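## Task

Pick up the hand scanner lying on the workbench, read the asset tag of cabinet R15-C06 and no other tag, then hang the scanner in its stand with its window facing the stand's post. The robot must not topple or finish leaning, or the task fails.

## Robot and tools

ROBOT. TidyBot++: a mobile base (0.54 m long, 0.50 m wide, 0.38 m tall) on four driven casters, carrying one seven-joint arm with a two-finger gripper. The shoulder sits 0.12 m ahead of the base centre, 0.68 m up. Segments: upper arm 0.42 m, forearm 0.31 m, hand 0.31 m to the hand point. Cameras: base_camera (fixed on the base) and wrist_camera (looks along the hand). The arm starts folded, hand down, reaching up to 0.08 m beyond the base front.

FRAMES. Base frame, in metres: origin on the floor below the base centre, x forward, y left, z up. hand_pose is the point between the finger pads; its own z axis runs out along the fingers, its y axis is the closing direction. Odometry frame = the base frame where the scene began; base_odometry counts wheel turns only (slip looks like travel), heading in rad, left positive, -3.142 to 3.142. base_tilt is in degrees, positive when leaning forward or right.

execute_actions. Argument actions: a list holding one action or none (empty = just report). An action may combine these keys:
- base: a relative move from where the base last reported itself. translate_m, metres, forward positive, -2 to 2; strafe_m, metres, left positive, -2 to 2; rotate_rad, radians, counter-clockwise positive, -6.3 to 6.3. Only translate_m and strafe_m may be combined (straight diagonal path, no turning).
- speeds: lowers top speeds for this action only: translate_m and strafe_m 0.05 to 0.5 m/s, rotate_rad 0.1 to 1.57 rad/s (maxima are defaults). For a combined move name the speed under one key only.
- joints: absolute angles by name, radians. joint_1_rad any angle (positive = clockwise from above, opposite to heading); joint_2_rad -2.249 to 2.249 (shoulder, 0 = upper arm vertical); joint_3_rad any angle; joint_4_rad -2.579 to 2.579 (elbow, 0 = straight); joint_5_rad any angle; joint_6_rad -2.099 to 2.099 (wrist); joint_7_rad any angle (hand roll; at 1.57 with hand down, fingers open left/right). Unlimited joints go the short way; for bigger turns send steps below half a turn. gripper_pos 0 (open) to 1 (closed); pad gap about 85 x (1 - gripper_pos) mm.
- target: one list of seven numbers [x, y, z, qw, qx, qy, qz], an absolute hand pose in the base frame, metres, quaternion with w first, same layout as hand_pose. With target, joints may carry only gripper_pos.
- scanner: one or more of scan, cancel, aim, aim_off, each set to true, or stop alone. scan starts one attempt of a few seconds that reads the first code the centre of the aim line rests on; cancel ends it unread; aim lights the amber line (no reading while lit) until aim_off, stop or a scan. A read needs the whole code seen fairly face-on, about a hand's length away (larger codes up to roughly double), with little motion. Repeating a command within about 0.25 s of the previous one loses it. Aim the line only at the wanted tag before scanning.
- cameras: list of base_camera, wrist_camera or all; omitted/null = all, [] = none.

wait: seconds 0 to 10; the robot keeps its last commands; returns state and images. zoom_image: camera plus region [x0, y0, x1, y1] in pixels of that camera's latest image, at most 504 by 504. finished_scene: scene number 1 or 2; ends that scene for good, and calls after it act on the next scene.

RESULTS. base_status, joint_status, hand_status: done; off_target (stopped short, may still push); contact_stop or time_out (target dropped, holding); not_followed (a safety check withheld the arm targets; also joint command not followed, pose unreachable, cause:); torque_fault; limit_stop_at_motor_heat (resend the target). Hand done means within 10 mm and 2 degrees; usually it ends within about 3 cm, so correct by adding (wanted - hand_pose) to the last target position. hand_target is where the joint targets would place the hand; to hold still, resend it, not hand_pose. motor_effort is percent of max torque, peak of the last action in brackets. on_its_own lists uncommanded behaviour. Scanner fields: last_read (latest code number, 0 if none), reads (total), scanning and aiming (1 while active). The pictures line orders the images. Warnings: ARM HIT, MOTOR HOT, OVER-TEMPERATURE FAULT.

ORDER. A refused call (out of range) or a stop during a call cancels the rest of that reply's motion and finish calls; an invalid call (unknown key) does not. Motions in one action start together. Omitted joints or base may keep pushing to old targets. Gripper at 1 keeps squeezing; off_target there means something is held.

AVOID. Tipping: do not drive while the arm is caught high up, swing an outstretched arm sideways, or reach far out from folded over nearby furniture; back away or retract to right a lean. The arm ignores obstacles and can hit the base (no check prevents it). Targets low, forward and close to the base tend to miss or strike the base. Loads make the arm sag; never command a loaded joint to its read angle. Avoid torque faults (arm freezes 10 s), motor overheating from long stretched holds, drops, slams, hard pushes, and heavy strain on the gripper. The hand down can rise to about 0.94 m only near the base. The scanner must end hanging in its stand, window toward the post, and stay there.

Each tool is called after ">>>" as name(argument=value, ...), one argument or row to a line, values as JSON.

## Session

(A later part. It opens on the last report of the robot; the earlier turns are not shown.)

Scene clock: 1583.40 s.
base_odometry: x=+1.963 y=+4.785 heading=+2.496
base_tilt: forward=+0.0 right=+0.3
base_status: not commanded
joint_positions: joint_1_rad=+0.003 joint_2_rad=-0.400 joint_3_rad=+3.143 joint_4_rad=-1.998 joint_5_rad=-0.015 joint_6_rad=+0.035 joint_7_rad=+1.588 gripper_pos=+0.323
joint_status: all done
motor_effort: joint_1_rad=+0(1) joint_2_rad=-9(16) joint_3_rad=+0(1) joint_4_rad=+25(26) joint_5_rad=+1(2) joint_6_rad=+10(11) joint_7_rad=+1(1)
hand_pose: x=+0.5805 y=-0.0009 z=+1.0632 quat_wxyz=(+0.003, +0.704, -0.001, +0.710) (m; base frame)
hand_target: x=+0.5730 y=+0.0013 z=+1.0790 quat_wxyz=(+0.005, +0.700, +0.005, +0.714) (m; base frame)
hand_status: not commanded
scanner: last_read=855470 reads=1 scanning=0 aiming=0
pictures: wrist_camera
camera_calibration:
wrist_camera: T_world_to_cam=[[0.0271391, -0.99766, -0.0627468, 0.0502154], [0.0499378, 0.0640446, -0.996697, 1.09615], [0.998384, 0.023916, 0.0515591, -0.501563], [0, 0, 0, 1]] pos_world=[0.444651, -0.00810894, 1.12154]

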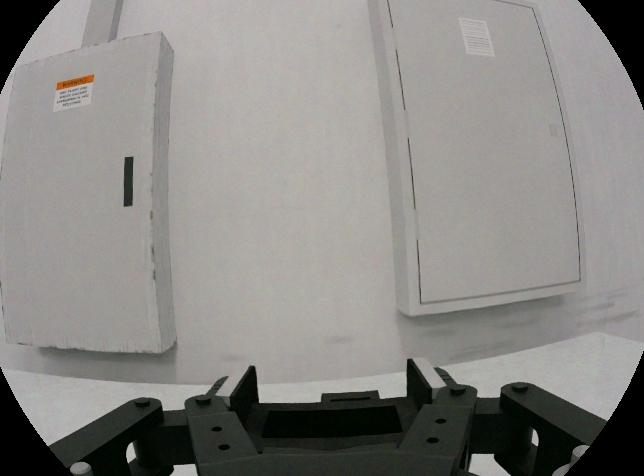

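>>> zoom_image(
  camera="wrist_camera",
  region=[370, 0, 450, 60],
)

>>> zoom_image(
  camera="wrist_camera",
  region=[390, 270, 450, 330],
)

>>> zoom_image(
  camera="wrist_camera",
  region=[540, 250, 600, 310],
)

>>> zoom_image(
  camera="wrist_camera",
  region=[120, 290, 200, 370],
)

>>> zoom_image(
  camera="wrist_camera",
  region=[310, 370, 400, 430],
)

>>> zoom_image(
  camera="wrist_camera",
  region=[40, 60, 200, 220],
)

>>> zoom_image(
  camera="wrist_camera",
  region=[440, 0, 600, 120],
)

Scaled by 6.300.

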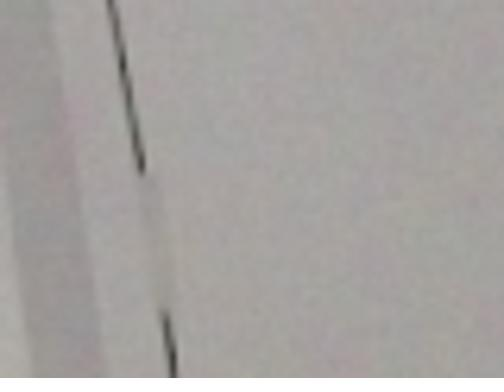

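Scaled by 8.400.

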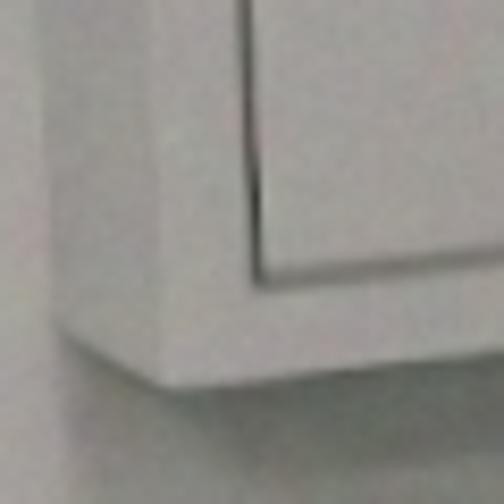

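Scaled by 8.400.

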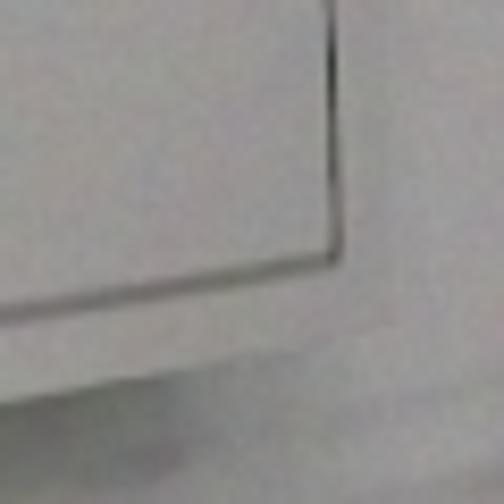

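Scaled by 6.300.

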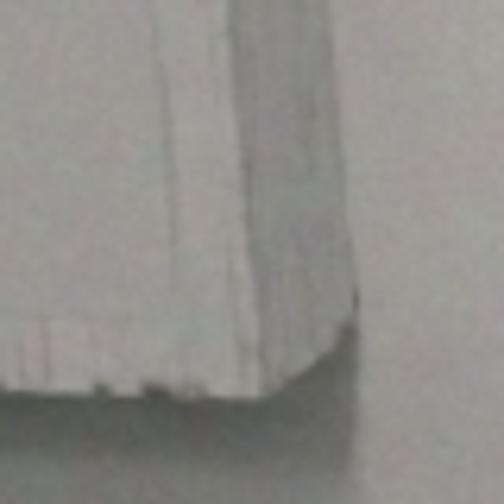

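Scaled by 5.600.

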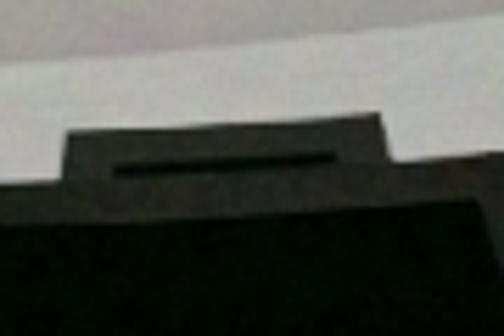

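Scaled by 3.150.

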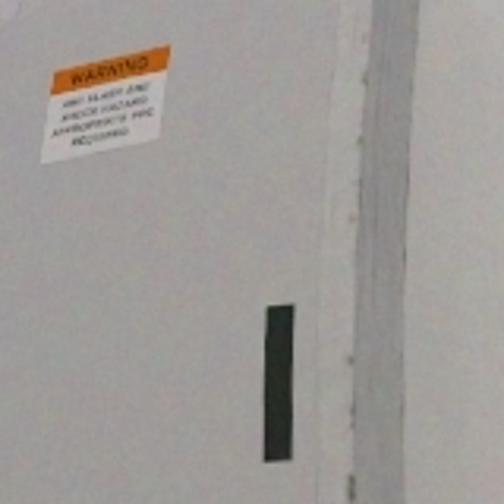

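Scaled by 3.150.

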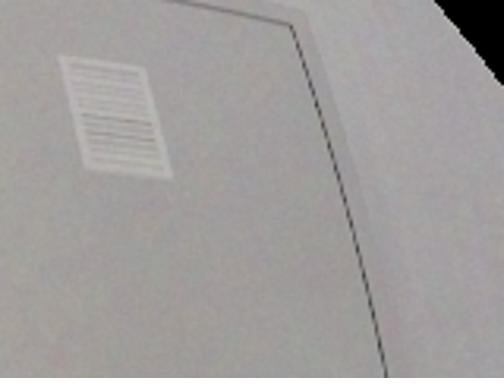

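>>> zoom_image(
  camera="wrist_camera",
  region=[230, 350, 300, 430],
)

>>> zoom_image(
  camera="wrist_camera",
  region=[380, 345, 450, 425],
)

Scaled by 6.300.

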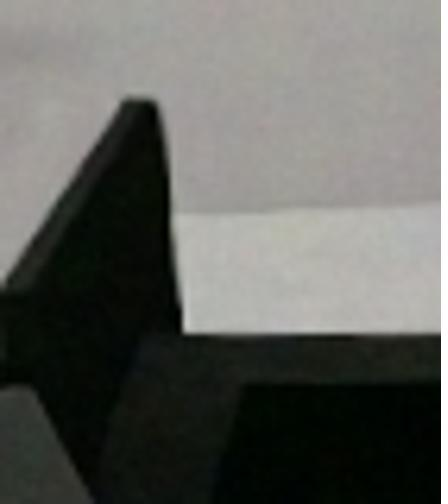

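Scaled by 6.300.

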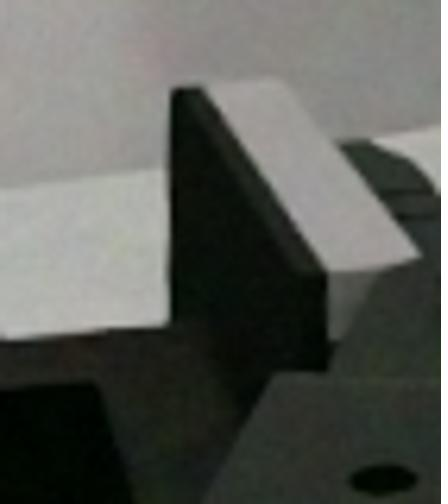

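>>> execute_actions(
  actions=[
    {"joints": {"joint_2_rad": -0.64, "joint_4_rad": -1.97, "joint_6_rad": -0.2}},
  ],
  cameras=["wrist_camera"],
)

>>> zoom_image(
  camera="wrist_camera",
  region=[260, 330, 440, 430],
)

>>> zoom_image(
  camera="wrist_camera",
  region=[310, 340, 390, 410],
)

Scene clock: 1660.03 s.
base_odometry: x=+1.963 y=+4.785 heading=+2.496
base_tilt: forward=+0.0 right=+0.3
base_status: not commanded
joint_positions: joint_1_rad=+0.003 joint_2_rad=-0.633 joint_3_rad=+3.143 joint_4_rad=-1.994 joint_5_rad=-0.015 joint_6_rad=-0.167 joint_7_rad=+1.589 gripper_pos=+0.323
joint_status: all done
motor_effort: joint_1_rad=+0(1) joint_2_rad=+0(11) joint_3_rad=+0(1) joint_4_rad=+25(27) joint_5_rad=+1(1) joint_6_rad=+10(11) joint_7_rad=+1(1)
hand_pose: x=+0.4888 y=+0.0003 z=+1.0995 quat_wxyz=(+0.002, +0.692, +0.000, +0.722) (m; base frame)
hand_target: x=+0.4840 y=+0.0044 z=+1.1071 quat_wxyz=(+0.002, +0.692, +0.009, +0.721) (m; base frame)
hand_status: not commanded
scanner: last_read=855470 reads=1 scanning=0 aiming=0
pictures: wrist_camera
camera_calibration:
wrist_camera: T_world_to_cam=[[0.0323283, -0.997581, -0.0615467, 0.0523242], [0.0840386, 0.0640739, -0.9944, 1.11763], [0.995938, 0.0269749, 0.0859067, -0.44847], [0, 0, 0, 1]] pos_world=[0.351032, -0.00731619, 1.15312]

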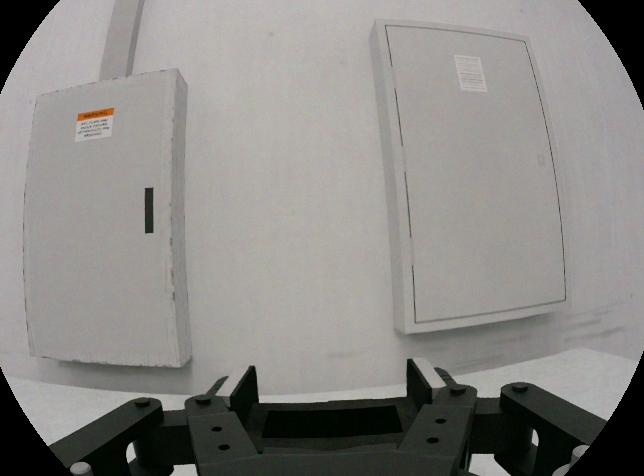

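Scaled by 2.800.

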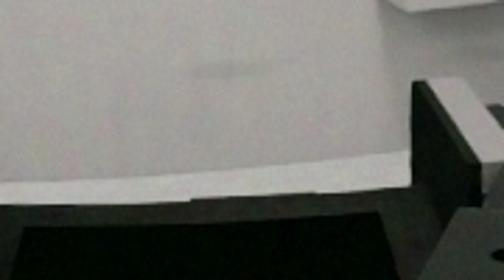

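Scaled by 6.300.

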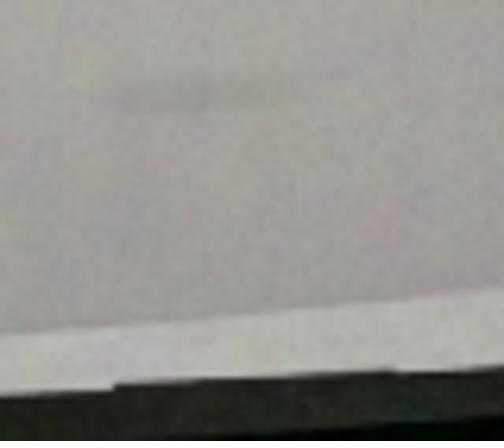

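>>> execute_actions(
  actions=[
    {"joints": {"joint_6_rad": -0.39}},
  ],
  cameras=["wrist_camera"],
)

>>> zoom_image(
  camera="wrist_camera",
  region=[260, 330, 440, 430],
)

>>> zoom_image(
  camera="wrist_camera",
  region=[310, 340, 390, 410],
)

Scene clock: 1679.03 s.
base_odometry: x=+1.963 y=+4.785 heading=+2.496
base_tilt: forward=+0.0 right=+0.3
base_status: not commanded
joint_positions: joint_1_rad=+0.003 joint_2_rad=-0.632 joint_3_rad=+3.143 joint_4_rad=-1.988 joint_5_rad=-0.015 joint_6_rad=-0.376 joint_7_rad=+1.589 gripper_pos=+0.323
joint_status: all done
motor_effort: joint_1_rad=+0(1) joint_2_rad=-1(2) joint_3_rad=+0(0) joint_4_rad=+24(28) joint_5_rad=+1(1) joint_6_rad=+10(12) joint_7_rad=+1(1)
hand_pose: x=+0.4849 y=+0.0012 z=+1.0383 quat_wxyz=(+0.000, +0.762, +0.002, +0.648) (m; base frame)
hand_target: x=+0.4808 y=+0.0073 z=+1.0482 quat_wxyz=(-0.001, +0.758, +0.013, +0.653) (m; base frame)
hand_status: not commanded
scanner: last_read=855470 reads=1 scanning=0 aiming=0
pictures: wrist_camera
camera_calibration:
wrist_camera: T_world_to_cam=[[0.0223313, -0.997485, -0.0672715, 0.0604561], [-0.118898, 0.0641609, -0.990831, 1.1518], [0.992655, 0.030125, -0.117166, -0.226944], [0, 0, 0, 1]] pos_world=[0.360874, -0.00676, 1.11872]

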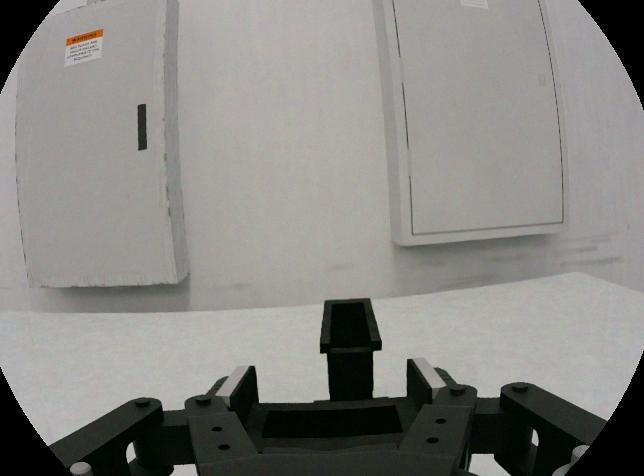

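Scaled by 2.800.

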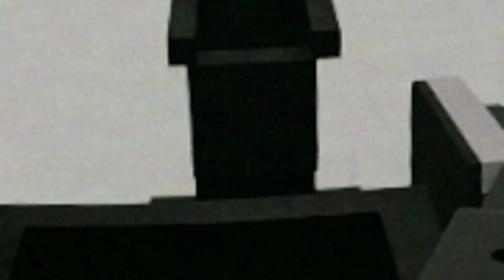

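Scaled by 6.300.

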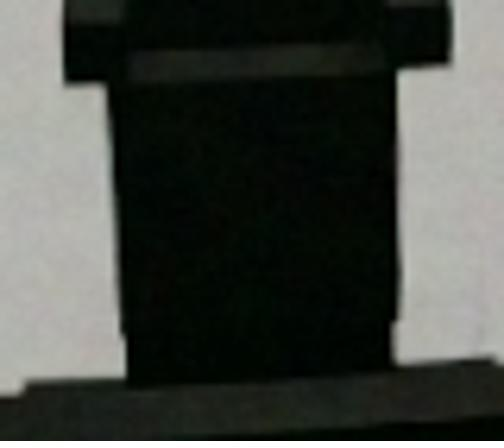

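>>> zoom_image(
  camera="wrist_camera",
  region=[310, 290, 390, 360],
)

>>> zoom_image(
  camera="wrist_camera",
  region=[310, 290, 350, 330],
)

>>> zoom_image(
  camera="wrist_camera",
  region=[350, 320, 390, 360],
)

>>> zoom_image(
  camera="wrist_camera",
  region=[310, 320, 350, 360],
)

>>> zoom_image(
  camera="wrist_camera",
  region=[350, 290, 390, 330],
)

Scaled by 6.300.

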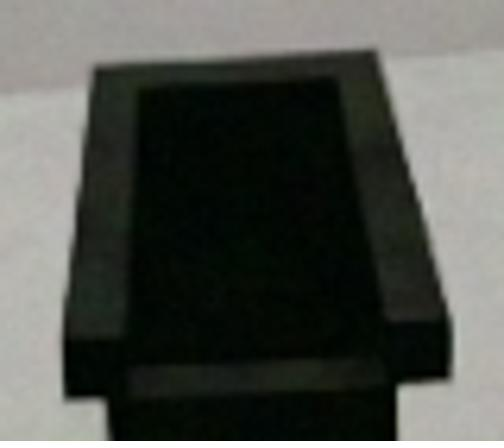

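Scaled by 12.600.

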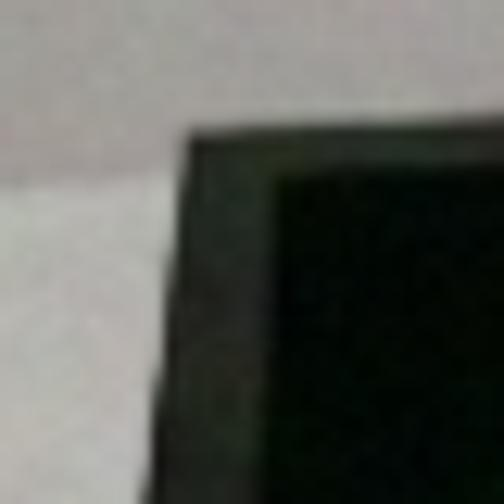

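Scaled by 12.600.

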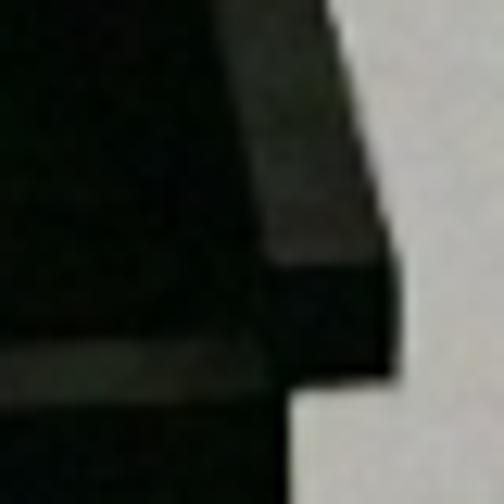

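Scaled by 12.600.

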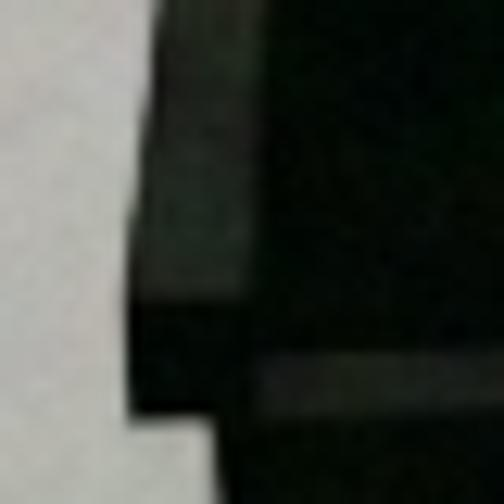

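Scaled by 12.600.

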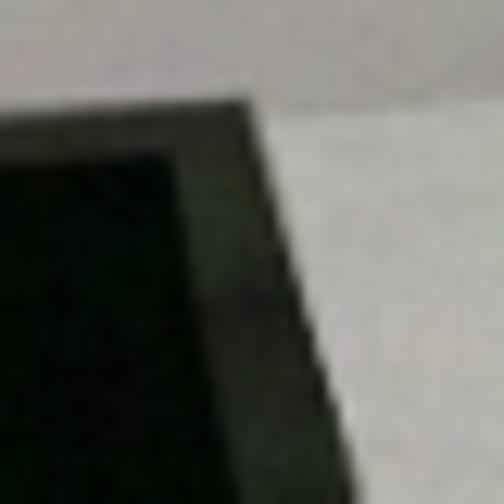

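>>> execute_actions(
  actions=[
    {"base": {"strafe_m": -0.005}, "speeds": {"strafe_m": 0.05}},
  ],
  cameras=["wrist_camera"],
)

>>> zoom_image(
  camera="wrist_camera",
  region=[310, 290, 390, 360],
)

>>> zoom_image(
  camera="wrist_camera",
  region=[310, 290, 350, 330],
)

>>> zoom_image(
  camera="wrist_camera",
  region=[350, 320, 390, 360],
)

>>> zoom_image(
  camera="wrist_camera",
  region=[310, 320, 350, 360],
)

>>> zoom_image(
  camera="wrist_camera",
  region=[350, 290, 390, 330],
)

Scene clock: 1749.60 s.
base_odometry: x=+1.966 y=+4.789 heading=+2.496
base_tilt: forward=+0.0 right=+0.3
base_status: done
joint_positions: joint_1_rad=+0.003 joint_2_rad=-0.632 joint_3_rad=+3.143 joint_4_rad=-1.988 joint_5_rad=-0.015 joint_6_rad=-0.376 joint_7_rad=+1.589 gripper_pos=+0.323
joint_status: not commanded
motor_effort: joint_1_rad=+0(1) joint_2_rad=+0(1) joint_3_rad=-1(3) joint_4_rad=+24(25) joint_5_rad=+0(2) joint_6_rad=+10(10) joint_7_rad=+0(1)
hand_pose: x=+0.4849 y=+0.0012 z=+1.0383 quat_wxyz=(+0.000, +0.762, +0.002, +0.648) (m; base frame)
hand_target: x=+0.4808 y=+0.0073 z=+1.0482 quat_wxyz=(-0.001, +0.758, +0.013, +0.653) (m; base frame)
hand_status: not commanded
scanner: last_read=855470 reads=1 scanning=0 aiming=0
pictures: wrist_camera
camera_calibration:
wrist_camera: T_world_to_cam=[[0.0223409, -0.997489, -0.0672094, 0.0603866], [-0.118898, 0.0640982, -0.990835, 1.15181], [0.992655, 0.0301272, -0.117168, -0.226942], [0, 0, 0, 1]] pos_world=[0.360874, -0.00675665, 1.11872]

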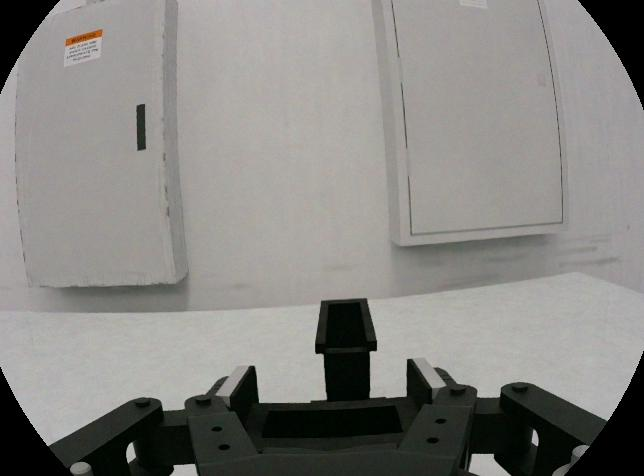

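Scaled by 6.300.

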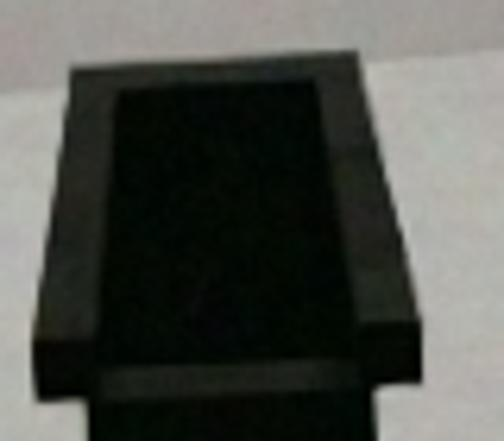

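Scaled by 12.600.

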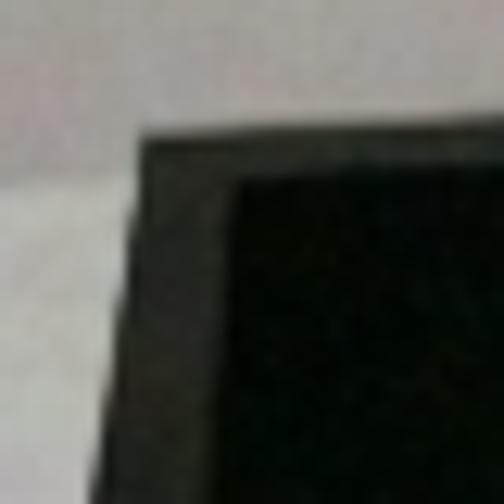

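Scaled by 12.600.

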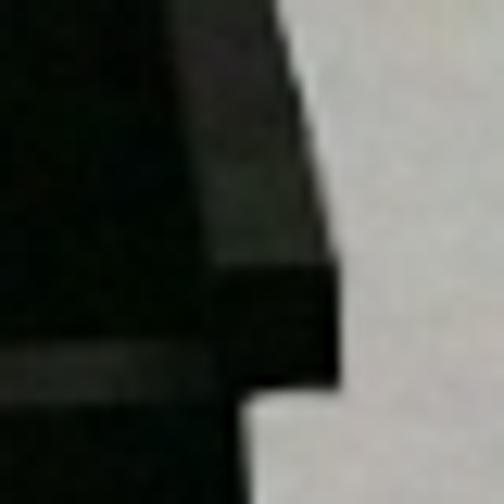

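Scaled by 12.600.

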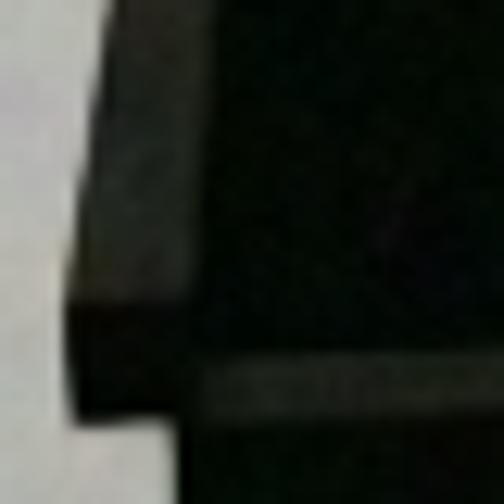

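Scaled by 12.600.

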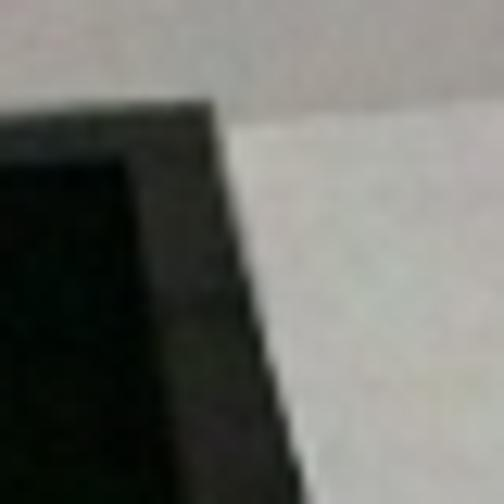

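>>> execute_actions(
  actions=[
    {"joints": {"joint_2_rad": -0.5, "joint_4_rad": -1.49, "joint_6_rad": -0.92}},
  ],
  cameras=["wrist_camera"],
)

>>> zoom_image(
  camera="wrist_camera",
  region=[270, 280, 430, 410],
)

Scene clock: 1796.17 s.
base_odometry: x=+1.966 y=+4.789 heading=+2.496
base_tilt: forward=+0.0 right=+0.3
base_status: not commanded
joint_positions: joint_1_rad=+0.003 joint_2_rad=-0.506 joint_3_rad=+3.143 joint_4_rad=-1.517 joint_5_rad=-0.015 joint_6_rad=-0.885 joint_7_rad=+1.589 gripper_pos=+0.323
joint_status: all done
motor_effort: joint_1_rad=+0(1) joint_2_rad=-2(3) joint_3_rad=+0(0) joint_4_rad=+22(26) joint_5_rad=+1(1) joint_6_rad=+9(11) joint_7_rad=+0(1)
hand_pose: x=+0.4764 y=+0.0031 z=+1.1178 quat_wxyz=(-0.001, +0.812, +0.005, +0.584) (m; base frame)
hand_target: x=+0.4735 y=+0.0137 z=+1.1202 quat_wxyz=(-0.006, +0.816, +0.025, +0.578) (m; base frame)
hand_status: not commanded
scanner: last_read=855470 reads=1 scanning=0 aiming=0
pictures: wrist_camera
camera_calibration:
wrist_camera: T_world_to_cam=[[0.0181087, -0.997506, -0.0682189, 0.0708898], [-0.278118, 0.0605119, -0.958639, 1.26927], [0.960376, 0.0363326, -0.276329, -0.0159151], [0, 0, 0, 1]] pos_world=[0.367007, -0.00551435, 1.21721]

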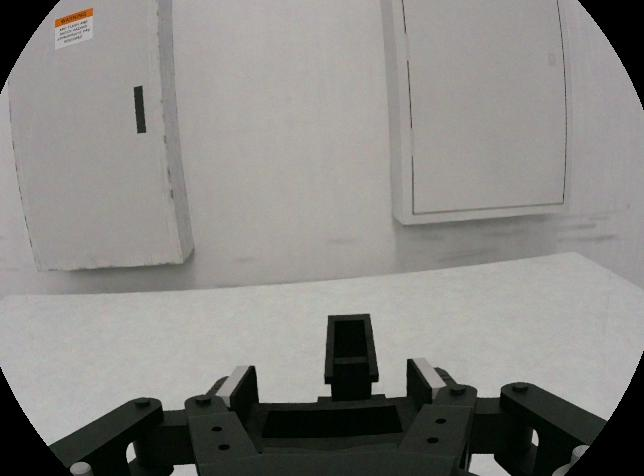

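Scaled by 3.150.

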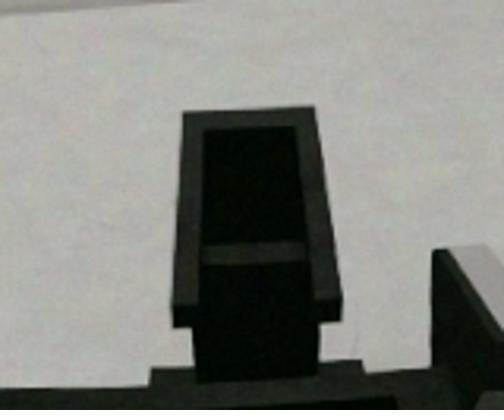

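>>> zoom_image(
  camera="wrist_camera",
  region=[310, 300, 350, 340],
)

>>> zoom_image(
  camera="wrist_camera",
  region=[350, 300, 390, 340],
)

>>> zoom_image(
  camera="wrist_camera",
  region=[310, 355, 350, 395],
)

>>> zoom_image(
  camera="wrist_camera",
  region=[350, 355, 390, 395],
)

>>> zoom_image(
  camera="wrist_camera",
  region=[320, 340, 380, 400],
)

Scaled by 12.600.

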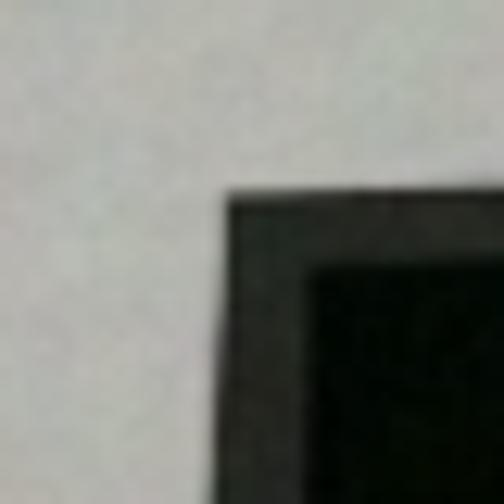

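Scaled by 12.600.

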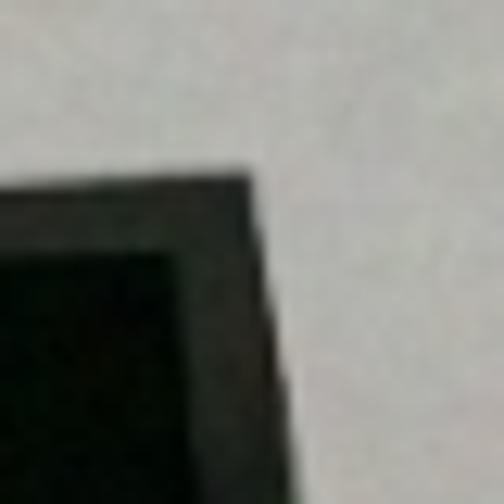

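Scaled by 12.600.

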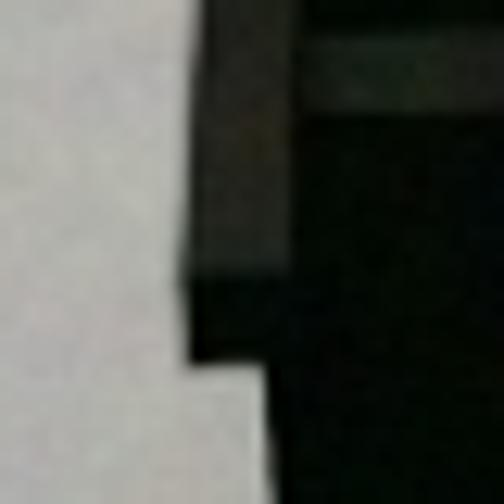

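Scaled by 12.600.

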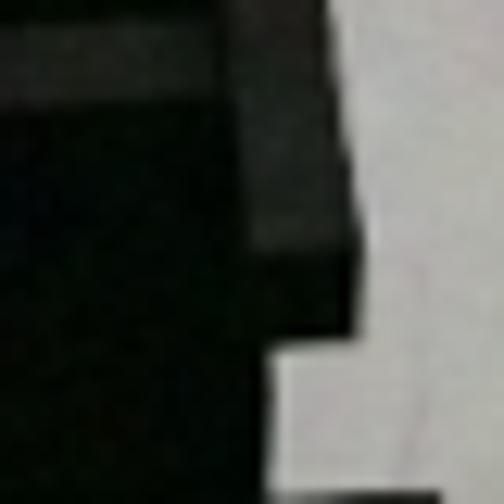

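Scaled by 8.400.

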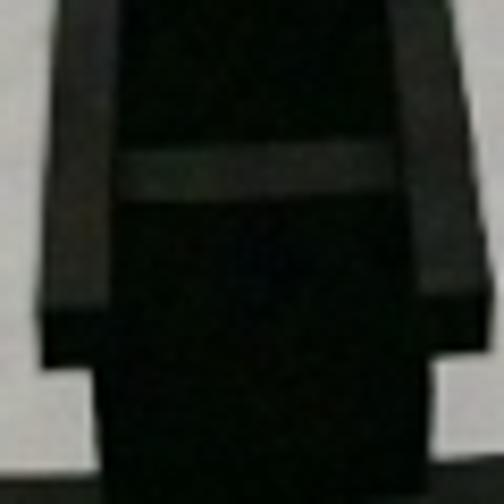

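>>> execute_actions(
  actions=[
    {"joints": {"joint_6_rad": 0.45}},
  ],
  cameras=[],
)

>>> execute_actions(
  actions=[
    {"joints": {"joint_2_rad": -0.155, "joint_4_rad": -2.31, "joint_6_rad": 1.17}},
  ],
  cameras=["wrist_camera"],
)

>>> zoom_image(
  camera="wrist_camera",
  region=[350, 140, 430, 200],
)

>>> zoom_image(
  camera="wrist_camera",
  region=[370, 290, 450, 370],
)

>>> zoom_image(
  camera="wrist_camera",
  region=[220, 350, 460, 476],
)

Scene clock: 1837.80 s.
base_odometry: x=+1.966 y=+4.789 heading=+2.496
base_tilt: forward=+0.0 right=+0.3
base_status: not commanded
joint_positions: joint_1_rad=+0.003 joint_2_rad=-0.500 joint_3_rad=+3.143 joint_4_rad=-1.503 joint_5_rad=-0.015 joint_6_rad=+0.387 joint_7_rad=+1.589 gripper_pos=+0.323
joint_status: all done
motor_effort: joint_1_rad=+0(1) joint_2_rad=+0(4) joint_3_rad=+0(1) joint_4_rad=+20(25) joint_5_rad=+1(2) joint_6_rad=+5(11) joint_7_rad=+0(1)
hand_pose: x=+0.3619 y=-0.0019 z=+1.4742 quat_wxyz=(+0.005, +0.303, -0.003, +0.953) (m; base frame)
hand_target: x=+0.3402 y=-0.0054 z=+1.4904 quat_wxyz=(+0.012, +0.267, -0.008, +0.964) (m; base frame)
hand_status: not commanded
scanner: last_read=855470 reads=1 scanning=0 aiming=0
pictures: none
No camera images: "cameras" was empty.

Scene clock: 1840.20 s.
base_odometry: x=+1.966 y=+4.789 heading=+2.496
base_tilt: forward=+0.0 right=+0.3
base_status: not commanded
joint_positions: joint_1_rad=+0.003 joint_2_rad=-0.151 joint_3_rad=+3.143 joint_4_rad=-2.301 joint_5_rad=-0.015 joint_6_rad=+1.101 joint_7_rad=+1.589 gripper_pos=+0.323
joint_status: all done
motor_effort: joint_1_rad=+0(1) joint_2_rad=-14(18) joint_3_rad=-1(1) joint_4_rad=+21(26) joint_5_rad=+1(2) joint_6_rad=+9(11) joint_7_rad=+0(1)
hand_pose: x=+0.5886 y=-0.0048 z=+1.0807 quat_wxyz=(+0.010, +0.501, -0.004, +0.865) (m; base frame)
hand_target: x=+0.5755 y=-0.0130 z=+1.0960 quat_wxyz=(+0.031, +0.473, -0.010, +0.880) (m; base frame)
hand_status: not commanded
scanner: last_read=855470 reads=1 scanning=0 aiming=0
pictures: wrist_camera
camera_calibration:
wrist_camera: T_world_to_cam=[[0.0387334, -0.99852, -0.0381725, 0.0138933], [0.534068, 0.0529738, -0.84378, 0.663124], [0.844554, 0.0122957, 0.53533, -0.942753], [0, 0, 0, 1]] pos_world=[0.441514, -0.00966364, 1.06474]

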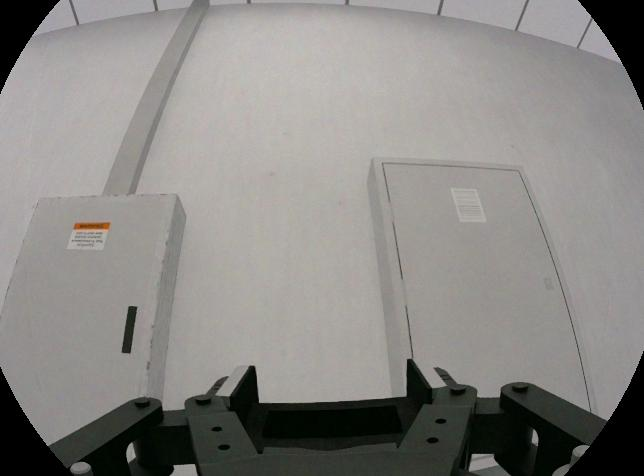

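Scaled by 6.300.

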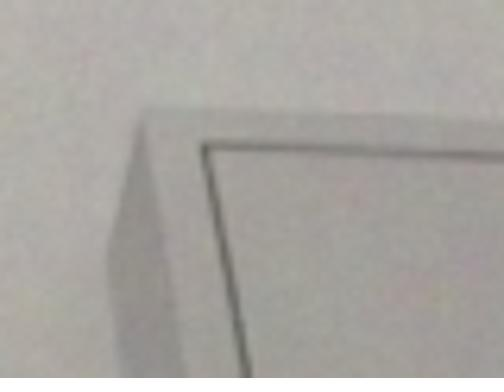

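Scaled by 6.300.

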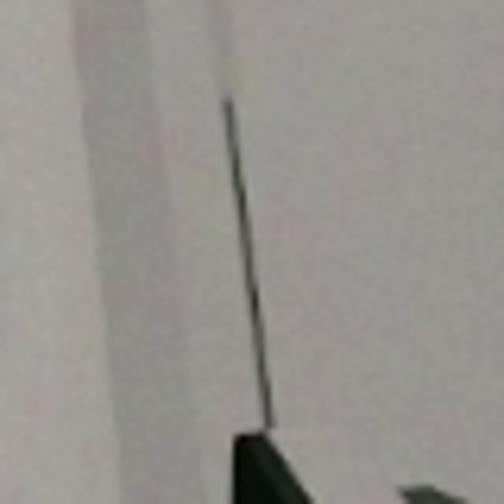

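Scaled by 2.100.

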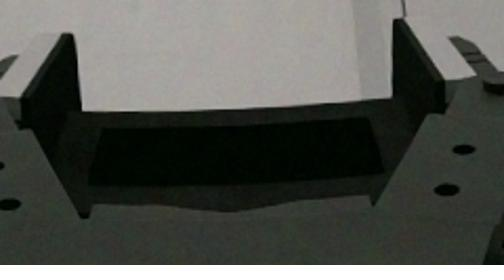

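>>> execute_actions(
  actions=[
    {"joints": {"joint_2_rad": -0.025, "joint_4_rad": -2.187, "joint_6_rad": 1.204}},
  ],
  cameras=["wrist_camera"],
)

>>> zoom_image(
  camera="wrist_camera",
  region=[220, 350, 460, 476],
)

Scene clock: 1855.90 s.
base_odometry: x=+1.966 y=+4.789 heading=+2.496
base_tilt: forward=+0.0 right=+0.3
base_status: not commanded
joint_positions: joint_1_rad=+0.003 joint_2_rad=-0.009 joint_3_rad=+3.143 joint_4_rad=-2.211 joint_5_rad=-0.015 joint_6_rad=+1.137 joint_7_rad=+1.589 gripper_pos=+0.323
joint_status: all done
motor_effort: joint_1_rad=+0(1) joint_2_rad=-19(22) joint_3_rad=-1(1) joint_4_rad=+21(22) joint_5_rad=+1(2) joint_6_rad=+9(10) joint_7_rad=+0(1)
hand_pose: x=+0.6413 y=-0.0050 z=+1.0680 quat_wxyz=(+0.010, +0.508, -0.004, +0.861) (m; base frame)
hand_target: x=+0.6239 y=-0.0132 z=+1.1060 quat_wxyz=(+0.031, +0.461, -0.010, +0.887) (m; base frame)
hand_status: not commanded
scanner: last_read=855470 reads=1 scanning=0 aiming=0
pictures: wrist_camera
camera_calibration:
wrist_camera: T_world_to_cam=[[0.0376993, -0.998554, -0.0383164, 0.0119676], [0.521014, 0.0523609, -0.85194, 0.64137], [0.852715, 0.0121542, 0.522235, -0.971728], [0, 0, 0, 1]] pos_world=[0.493993, -0.00982186, 1.05434]

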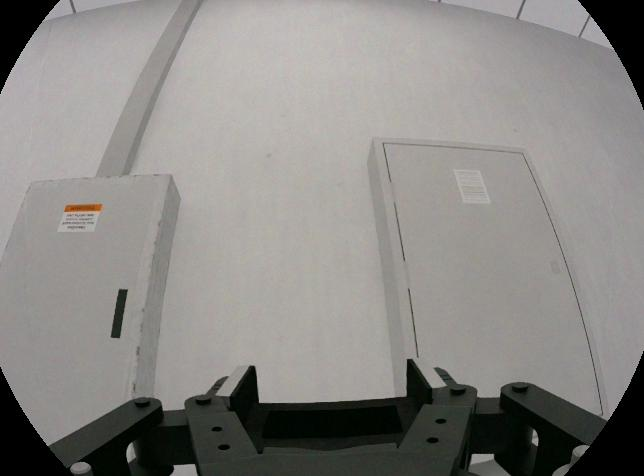

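Scaled by 2.100.

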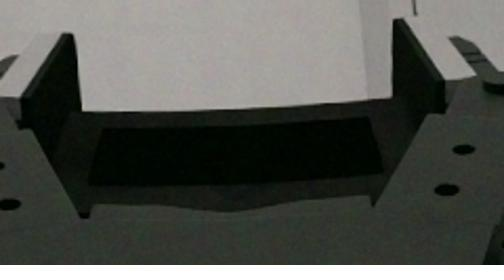

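>>> execute_actions(
  actions=[
    {"joints": {"joint_2_rad": 0.085, "joint_4_rad": -2.08, "joint_6_rad": 1.222}},
  ],
  cameras=["wrist_camera"],
)

>>> zoom_image(
  camera="wrist_camera",
  region=[220, 350, 460, 476],
)

Scene clock: 1860.80 s.
base_odometry: x=+1.966 y=+4.789 heading=+2.496
base_tilt: forward=+0.0 right=+0.3
base_status: not commanded
joint_positions: joint_1_rad=+0.003 joint_2_rad=+0.103 joint_3_rad=+3.143 joint_4_rad=-2.103 joint_5_rad=-0.015 joint_6_rad=+1.156 joint_7_rad=+1.589 gripper_pos=+0.323
joint_status: all done
motor_effort: joint_1_rad=+0(1) joint_2_rad=-23(26) joint_3_rad=-1(1) joint_4_rad=+21(22) joint_5_rad=+1(2) joint_6_rad=+9(9) joint_7_rad=+0(1)
hand_pose: x=+0.6851 y=-0.0051 z=+1.0687 quat_wxyz=(+0.010, +0.501, -0.004, +0.865) (m; base frame)
hand_target: x=+0.6669 y=-0.0133 z=+1.1076 quat_wxyz=(+0.032, +0.455, -0.010, +0.890) (m; base frame)
hand_status: not commanded
scanner: last_read=855470 reads=1 scanning=0 aiming=0
pictures: wrist_camera
camera_calibration:
wrist_camera: T_world_to_cam=[[0.0380476, -0.998578, -0.037347, 0.00891653], [0.533763, 0.0519045, -0.84404, 0.60199], [0.844778, 0.0121793, 0.534978, -1.01765], [0, 0, 0, 1]] pos_world=[0.538028, -0.00994795, 1.05286]

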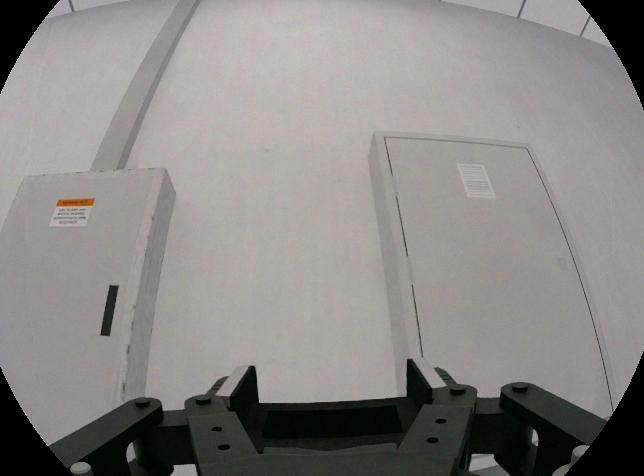

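Scaled by 2.100.

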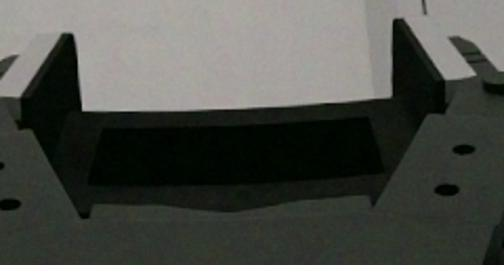

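>>> execute_actions(
  actions=[
    {"joints": {"joint_2_rad": 0.104, "joint_4_rad": -2.134, "joint_6_rad": 1.259}},
  ],
  cameras=["wrist_camera"],
)

>>> zoom_image(
  camera="wrist_camera",
  region=[220, 350, 460, 476],
)

Scene clock: 1868.97 s.
base_odometry: x=+1.966 y=+4.789 heading=+2.496
base_tilt: forward=+0.0 right=+0.3
base_status: not commanded
joint_positions: joint_1_rad=+0.003 joint_2_rad=+0.116 joint_3_rad=+3.143 joint_4_rad=-2.133 joint_5_rad=-0.015 joint_6_rad=+1.194 joint_7_rad=+1.589 gripper_pos=+0.323
joint_status: all done
motor_effort: joint_1_rad=+0(0) joint_2_rad=-24(24) joint_3_rad=+0(1) joint_4_rad=+20(22) joint_5_rad=+1(2) joint_6_rad=+9(9) joint_7_rad=+0(1)
hand_pose: x=+0.6831 y=-0.0052 z=+1.0560 quat_wxyz=(+0.011, +0.503, -0.004, +0.864) (m; base frame)
hand_target: x=+0.6678 y=-0.0135 z=+1.0792 quat_wxyz=(+0.033, +0.471, -0.010, +0.882) (m; base frame)
hand_status: not commanded
scanner: last_read=855470 reads=1 scanning=0 aiming=0
pictures: wrist_camera
camera_calibration:
wrist_camera: T_world_to_cam=[[0.0374199, -0.998607, -0.0372106, 0.00875158], [0.529381, 0.0513919, -0.846826, 0.598255], [0.847558, 0.0119895, 0.530567, -1.00638], [0, 0, 0, 1]] pos_world=[0.535935, -0.00994, 1.0409]

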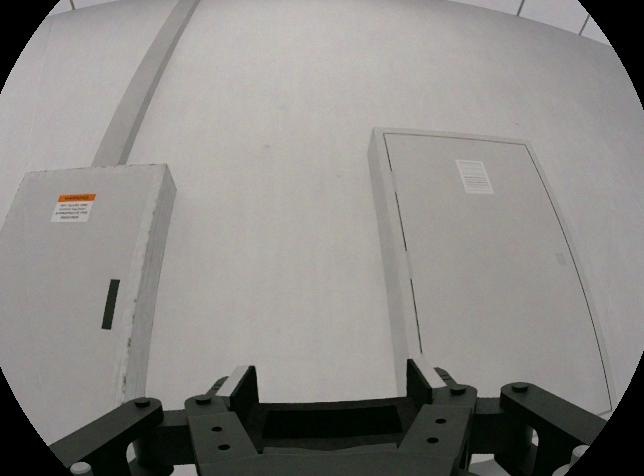

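Scaled by 2.100.

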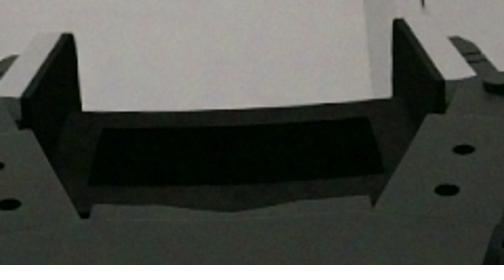

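>>> execute_actions(
  actions=[
    {"joints": {"joint_2_rad": 0.12, "joint_4_rad": -2.147, "joint_6_rad": 1.288}},
  ],
  cameras=["wrist_camera"],
)

>>> zoom_image(
  camera="wrist_camera",
  region=[220, 350, 460, 476],
)

Scene clock: 1872.57 s.
base_odometry: x=+1.966 y=+4.789 heading=+2.496
base_tilt: forward=+0.0 right=+0.3
base_status: not commanded
joint_positions: joint_1_rad=+0.003 joint_2_rad=+0.131 joint_3_rad=+3.143 joint_4_rad=-2.142 joint_5_rad=-0.015 joint_6_rad=+1.226 joint_7_rad=+1.589 gripper_pos=+0.323
joint_status: all done
motor_effort: joint_1_rad=+0(0) joint_2_rad=-24(25) joint_3_rad=-1(1) joint_4_rad=+20(21) joint_5_rad=+2(2) joint_6_rad=+9(9) joint_7_rad=+0(1)
hand_pose: x=+0.6835 y=-0.0052 z=+1.0518 quat_wxyz=(+0.011, +0.500, -0.004, +0.866) (m; base frame)
hand_target: x=+0.6687 y=-0.0136 z=+1.0713 quat_wxyz=(+0.033, +0.471, -0.009, +0.882) (m; base frame)
hand_status: not commanded
scanner: last_read=855470 reads=1 scanning=0 aiming=0
pictures: wrist_camera
camera_calibration:
wrist_camera: T_world_to_cam=[[0.0373831, -0.998633, -0.0365255, 0.00784284], [0.536758, 0.050897, -0.8422, 0.58461], [0.842908, 0.0118787, 0.537927, -1.00904], [0, 0, 0, 1]] pos_world=[0.536438, -0.00993677, 1.03543]

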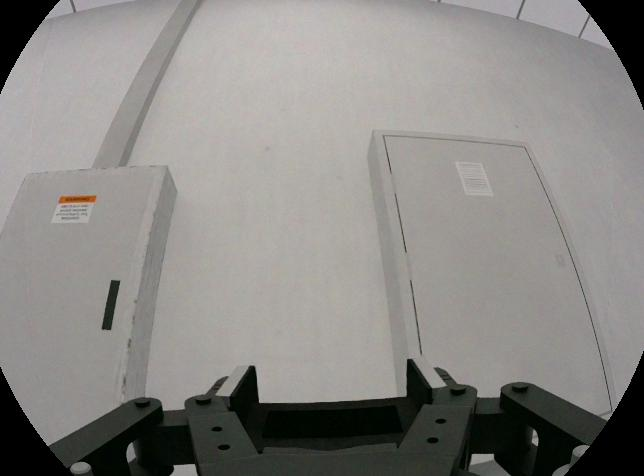

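Scaled by 2.100.

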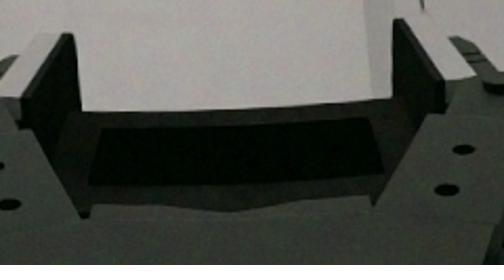

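>>> execute_actions(
  actions=[
    {"joints": {"joint_2_rad": 0.124, "joint_4_rad": -2.158, "joint_6_rad": 1.296}},
  ],
  cameras=["wrist_camera"],
)

>>> zoom_image(
  camera="wrist_camera",
  region=[220, 350, 460, 476],
)

Scene clock: 1878.30 s.
base_odometry: x=+1.966 y=+4.789 heading=+2.496
base_tilt: forward=+0.0 right=+0.3
base_status: not commanded
joint_positions: joint_1_rad=+0.003 joint_2_rad=+0.134 joint_3_rad=+3.143 joint_4_rad=-2.151 joint_5_rad=-0.015 joint_6_rad=+1.233 joint_7_rad=+1.589 gripper_pos=+0.323
joint_status: all done
motor_effort: joint_1_rad=+0(0) joint_2_rad=-24(25) joint_3_rad=-1(1) joint_4_rad=+20(21) joint_5_rad=+1(2) joint_6_rad=+9(9) joint_7_rad=+1(1)
hand_pose: x=+0.6829 y=-0.0052 z=+1.0473 quat_wxyz=(+0.011, +0.502, -0.004, +0.865) (m; base frame)
hand_target: x=+0.6685 y=-0.0136 z=+1.0657 quat_wxyz=(+0.034, +0.474, -0.009, +0.880) (m; base frame)
hand_status: not commanded
scanner: last_read=855470 reads=1 scanning=0 aiming=0
pictures: wrist_camera
camera_calibration:
wrist_camera: T_world_to_cam=[[0.0371087, -0.998638, -0.0366864, 0.00805075], [0.532134, 0.050821, -0.845133, 0.587373], [0.845846, 0.0118397, 0.533295, -1.00323], [0, 0, 0, 1]] pos_world=[0.535722, -0.00993306, 1.03172]

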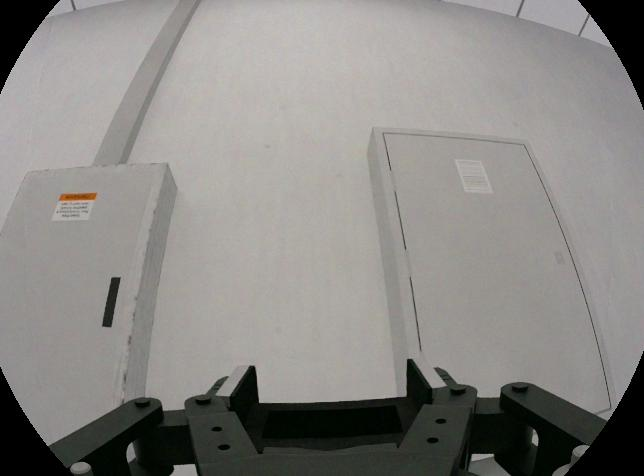

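Scaled by 2.100.

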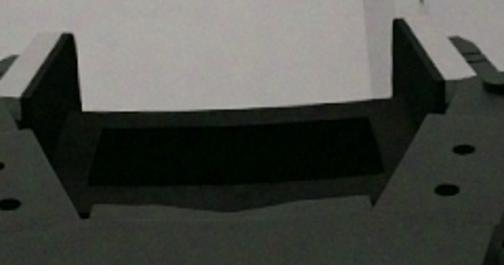

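>>> execute_actions(
  actions=[
    {"joints": {"joint_2_rad": 0.131, "joint_4_rad": -2.168, "joint_6_rad": 1.307}},
  ],
  cameras=["wrist_camera"],
)

>>> zoom_image(
  camera="wrist_camera",
  region=[220, 350, 460, 476],
)

Scene clock: 1882.60 s.
base_odometry: x=+1.966 y=+4.789 heading=+2.496
base_tilt: forward=+0.0 right=+0.3
base_status: not commanded
joint_positions: joint_1_rad=+0.003 joint_2_rad=+0.141 joint_3_rad=+3.143 joint_4_rad=-2.161 joint_5_rad=-0.015 joint_6_rad=+1.244 joint_7_rad=+1.589 gripper_pos=+0.323
joint_status: all done
motor_effort: joint_1_rad=+1(1) joint_2_rad=-24(25) joint_3_rad=-1(1) joint_4_rad=+20(20) joint_5_rad=+1(2) joint_6_rad=+9(9) joint_7_rad=+1(1)
hand_pose: x=+0.6833 y=-0.0052 z=+1.0415 quat_wxyz=(+0.011, +0.504, -0.004, +0.863) (m; base frame)
hand_target: x=+0.6689 y=-0.0137 z=+1.0598 quat_wxyz=(+0.034, +0.476, -0.009, +0.879) (m; base frame)
hand_status: not commanded
scanner: last_read=855470 reads=1 scanning=0 aiming=0
pictures: wrist_camera
camera_calibration:
wrist_camera: T_world_to_cam=[[0.0367865, -0.998646, -0.0367939, 0.00813884], [0.527505, 0.0506764, -0.848039, 0.588416], [0.848755, 0.0117874, 0.528655, -0.997645], [0, 0, 0, 1]] pos_world=[0.536065, -0.0099313, 1.02671]

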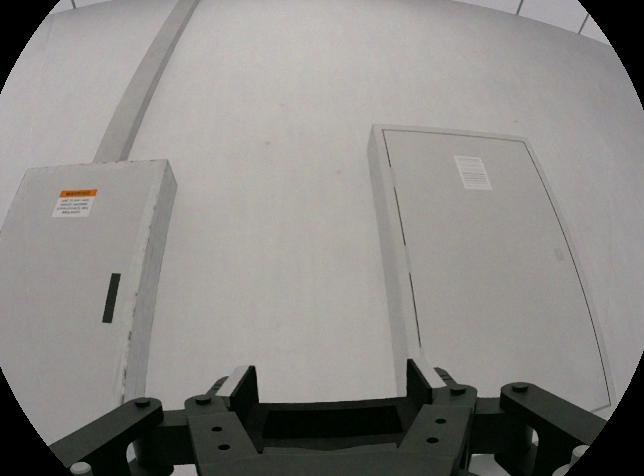

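Scaled by 2.100.

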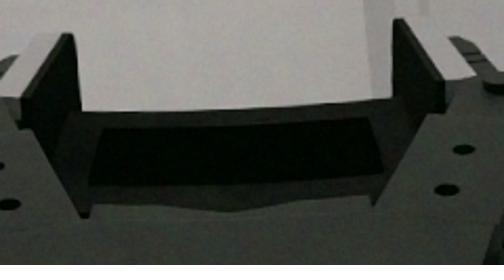

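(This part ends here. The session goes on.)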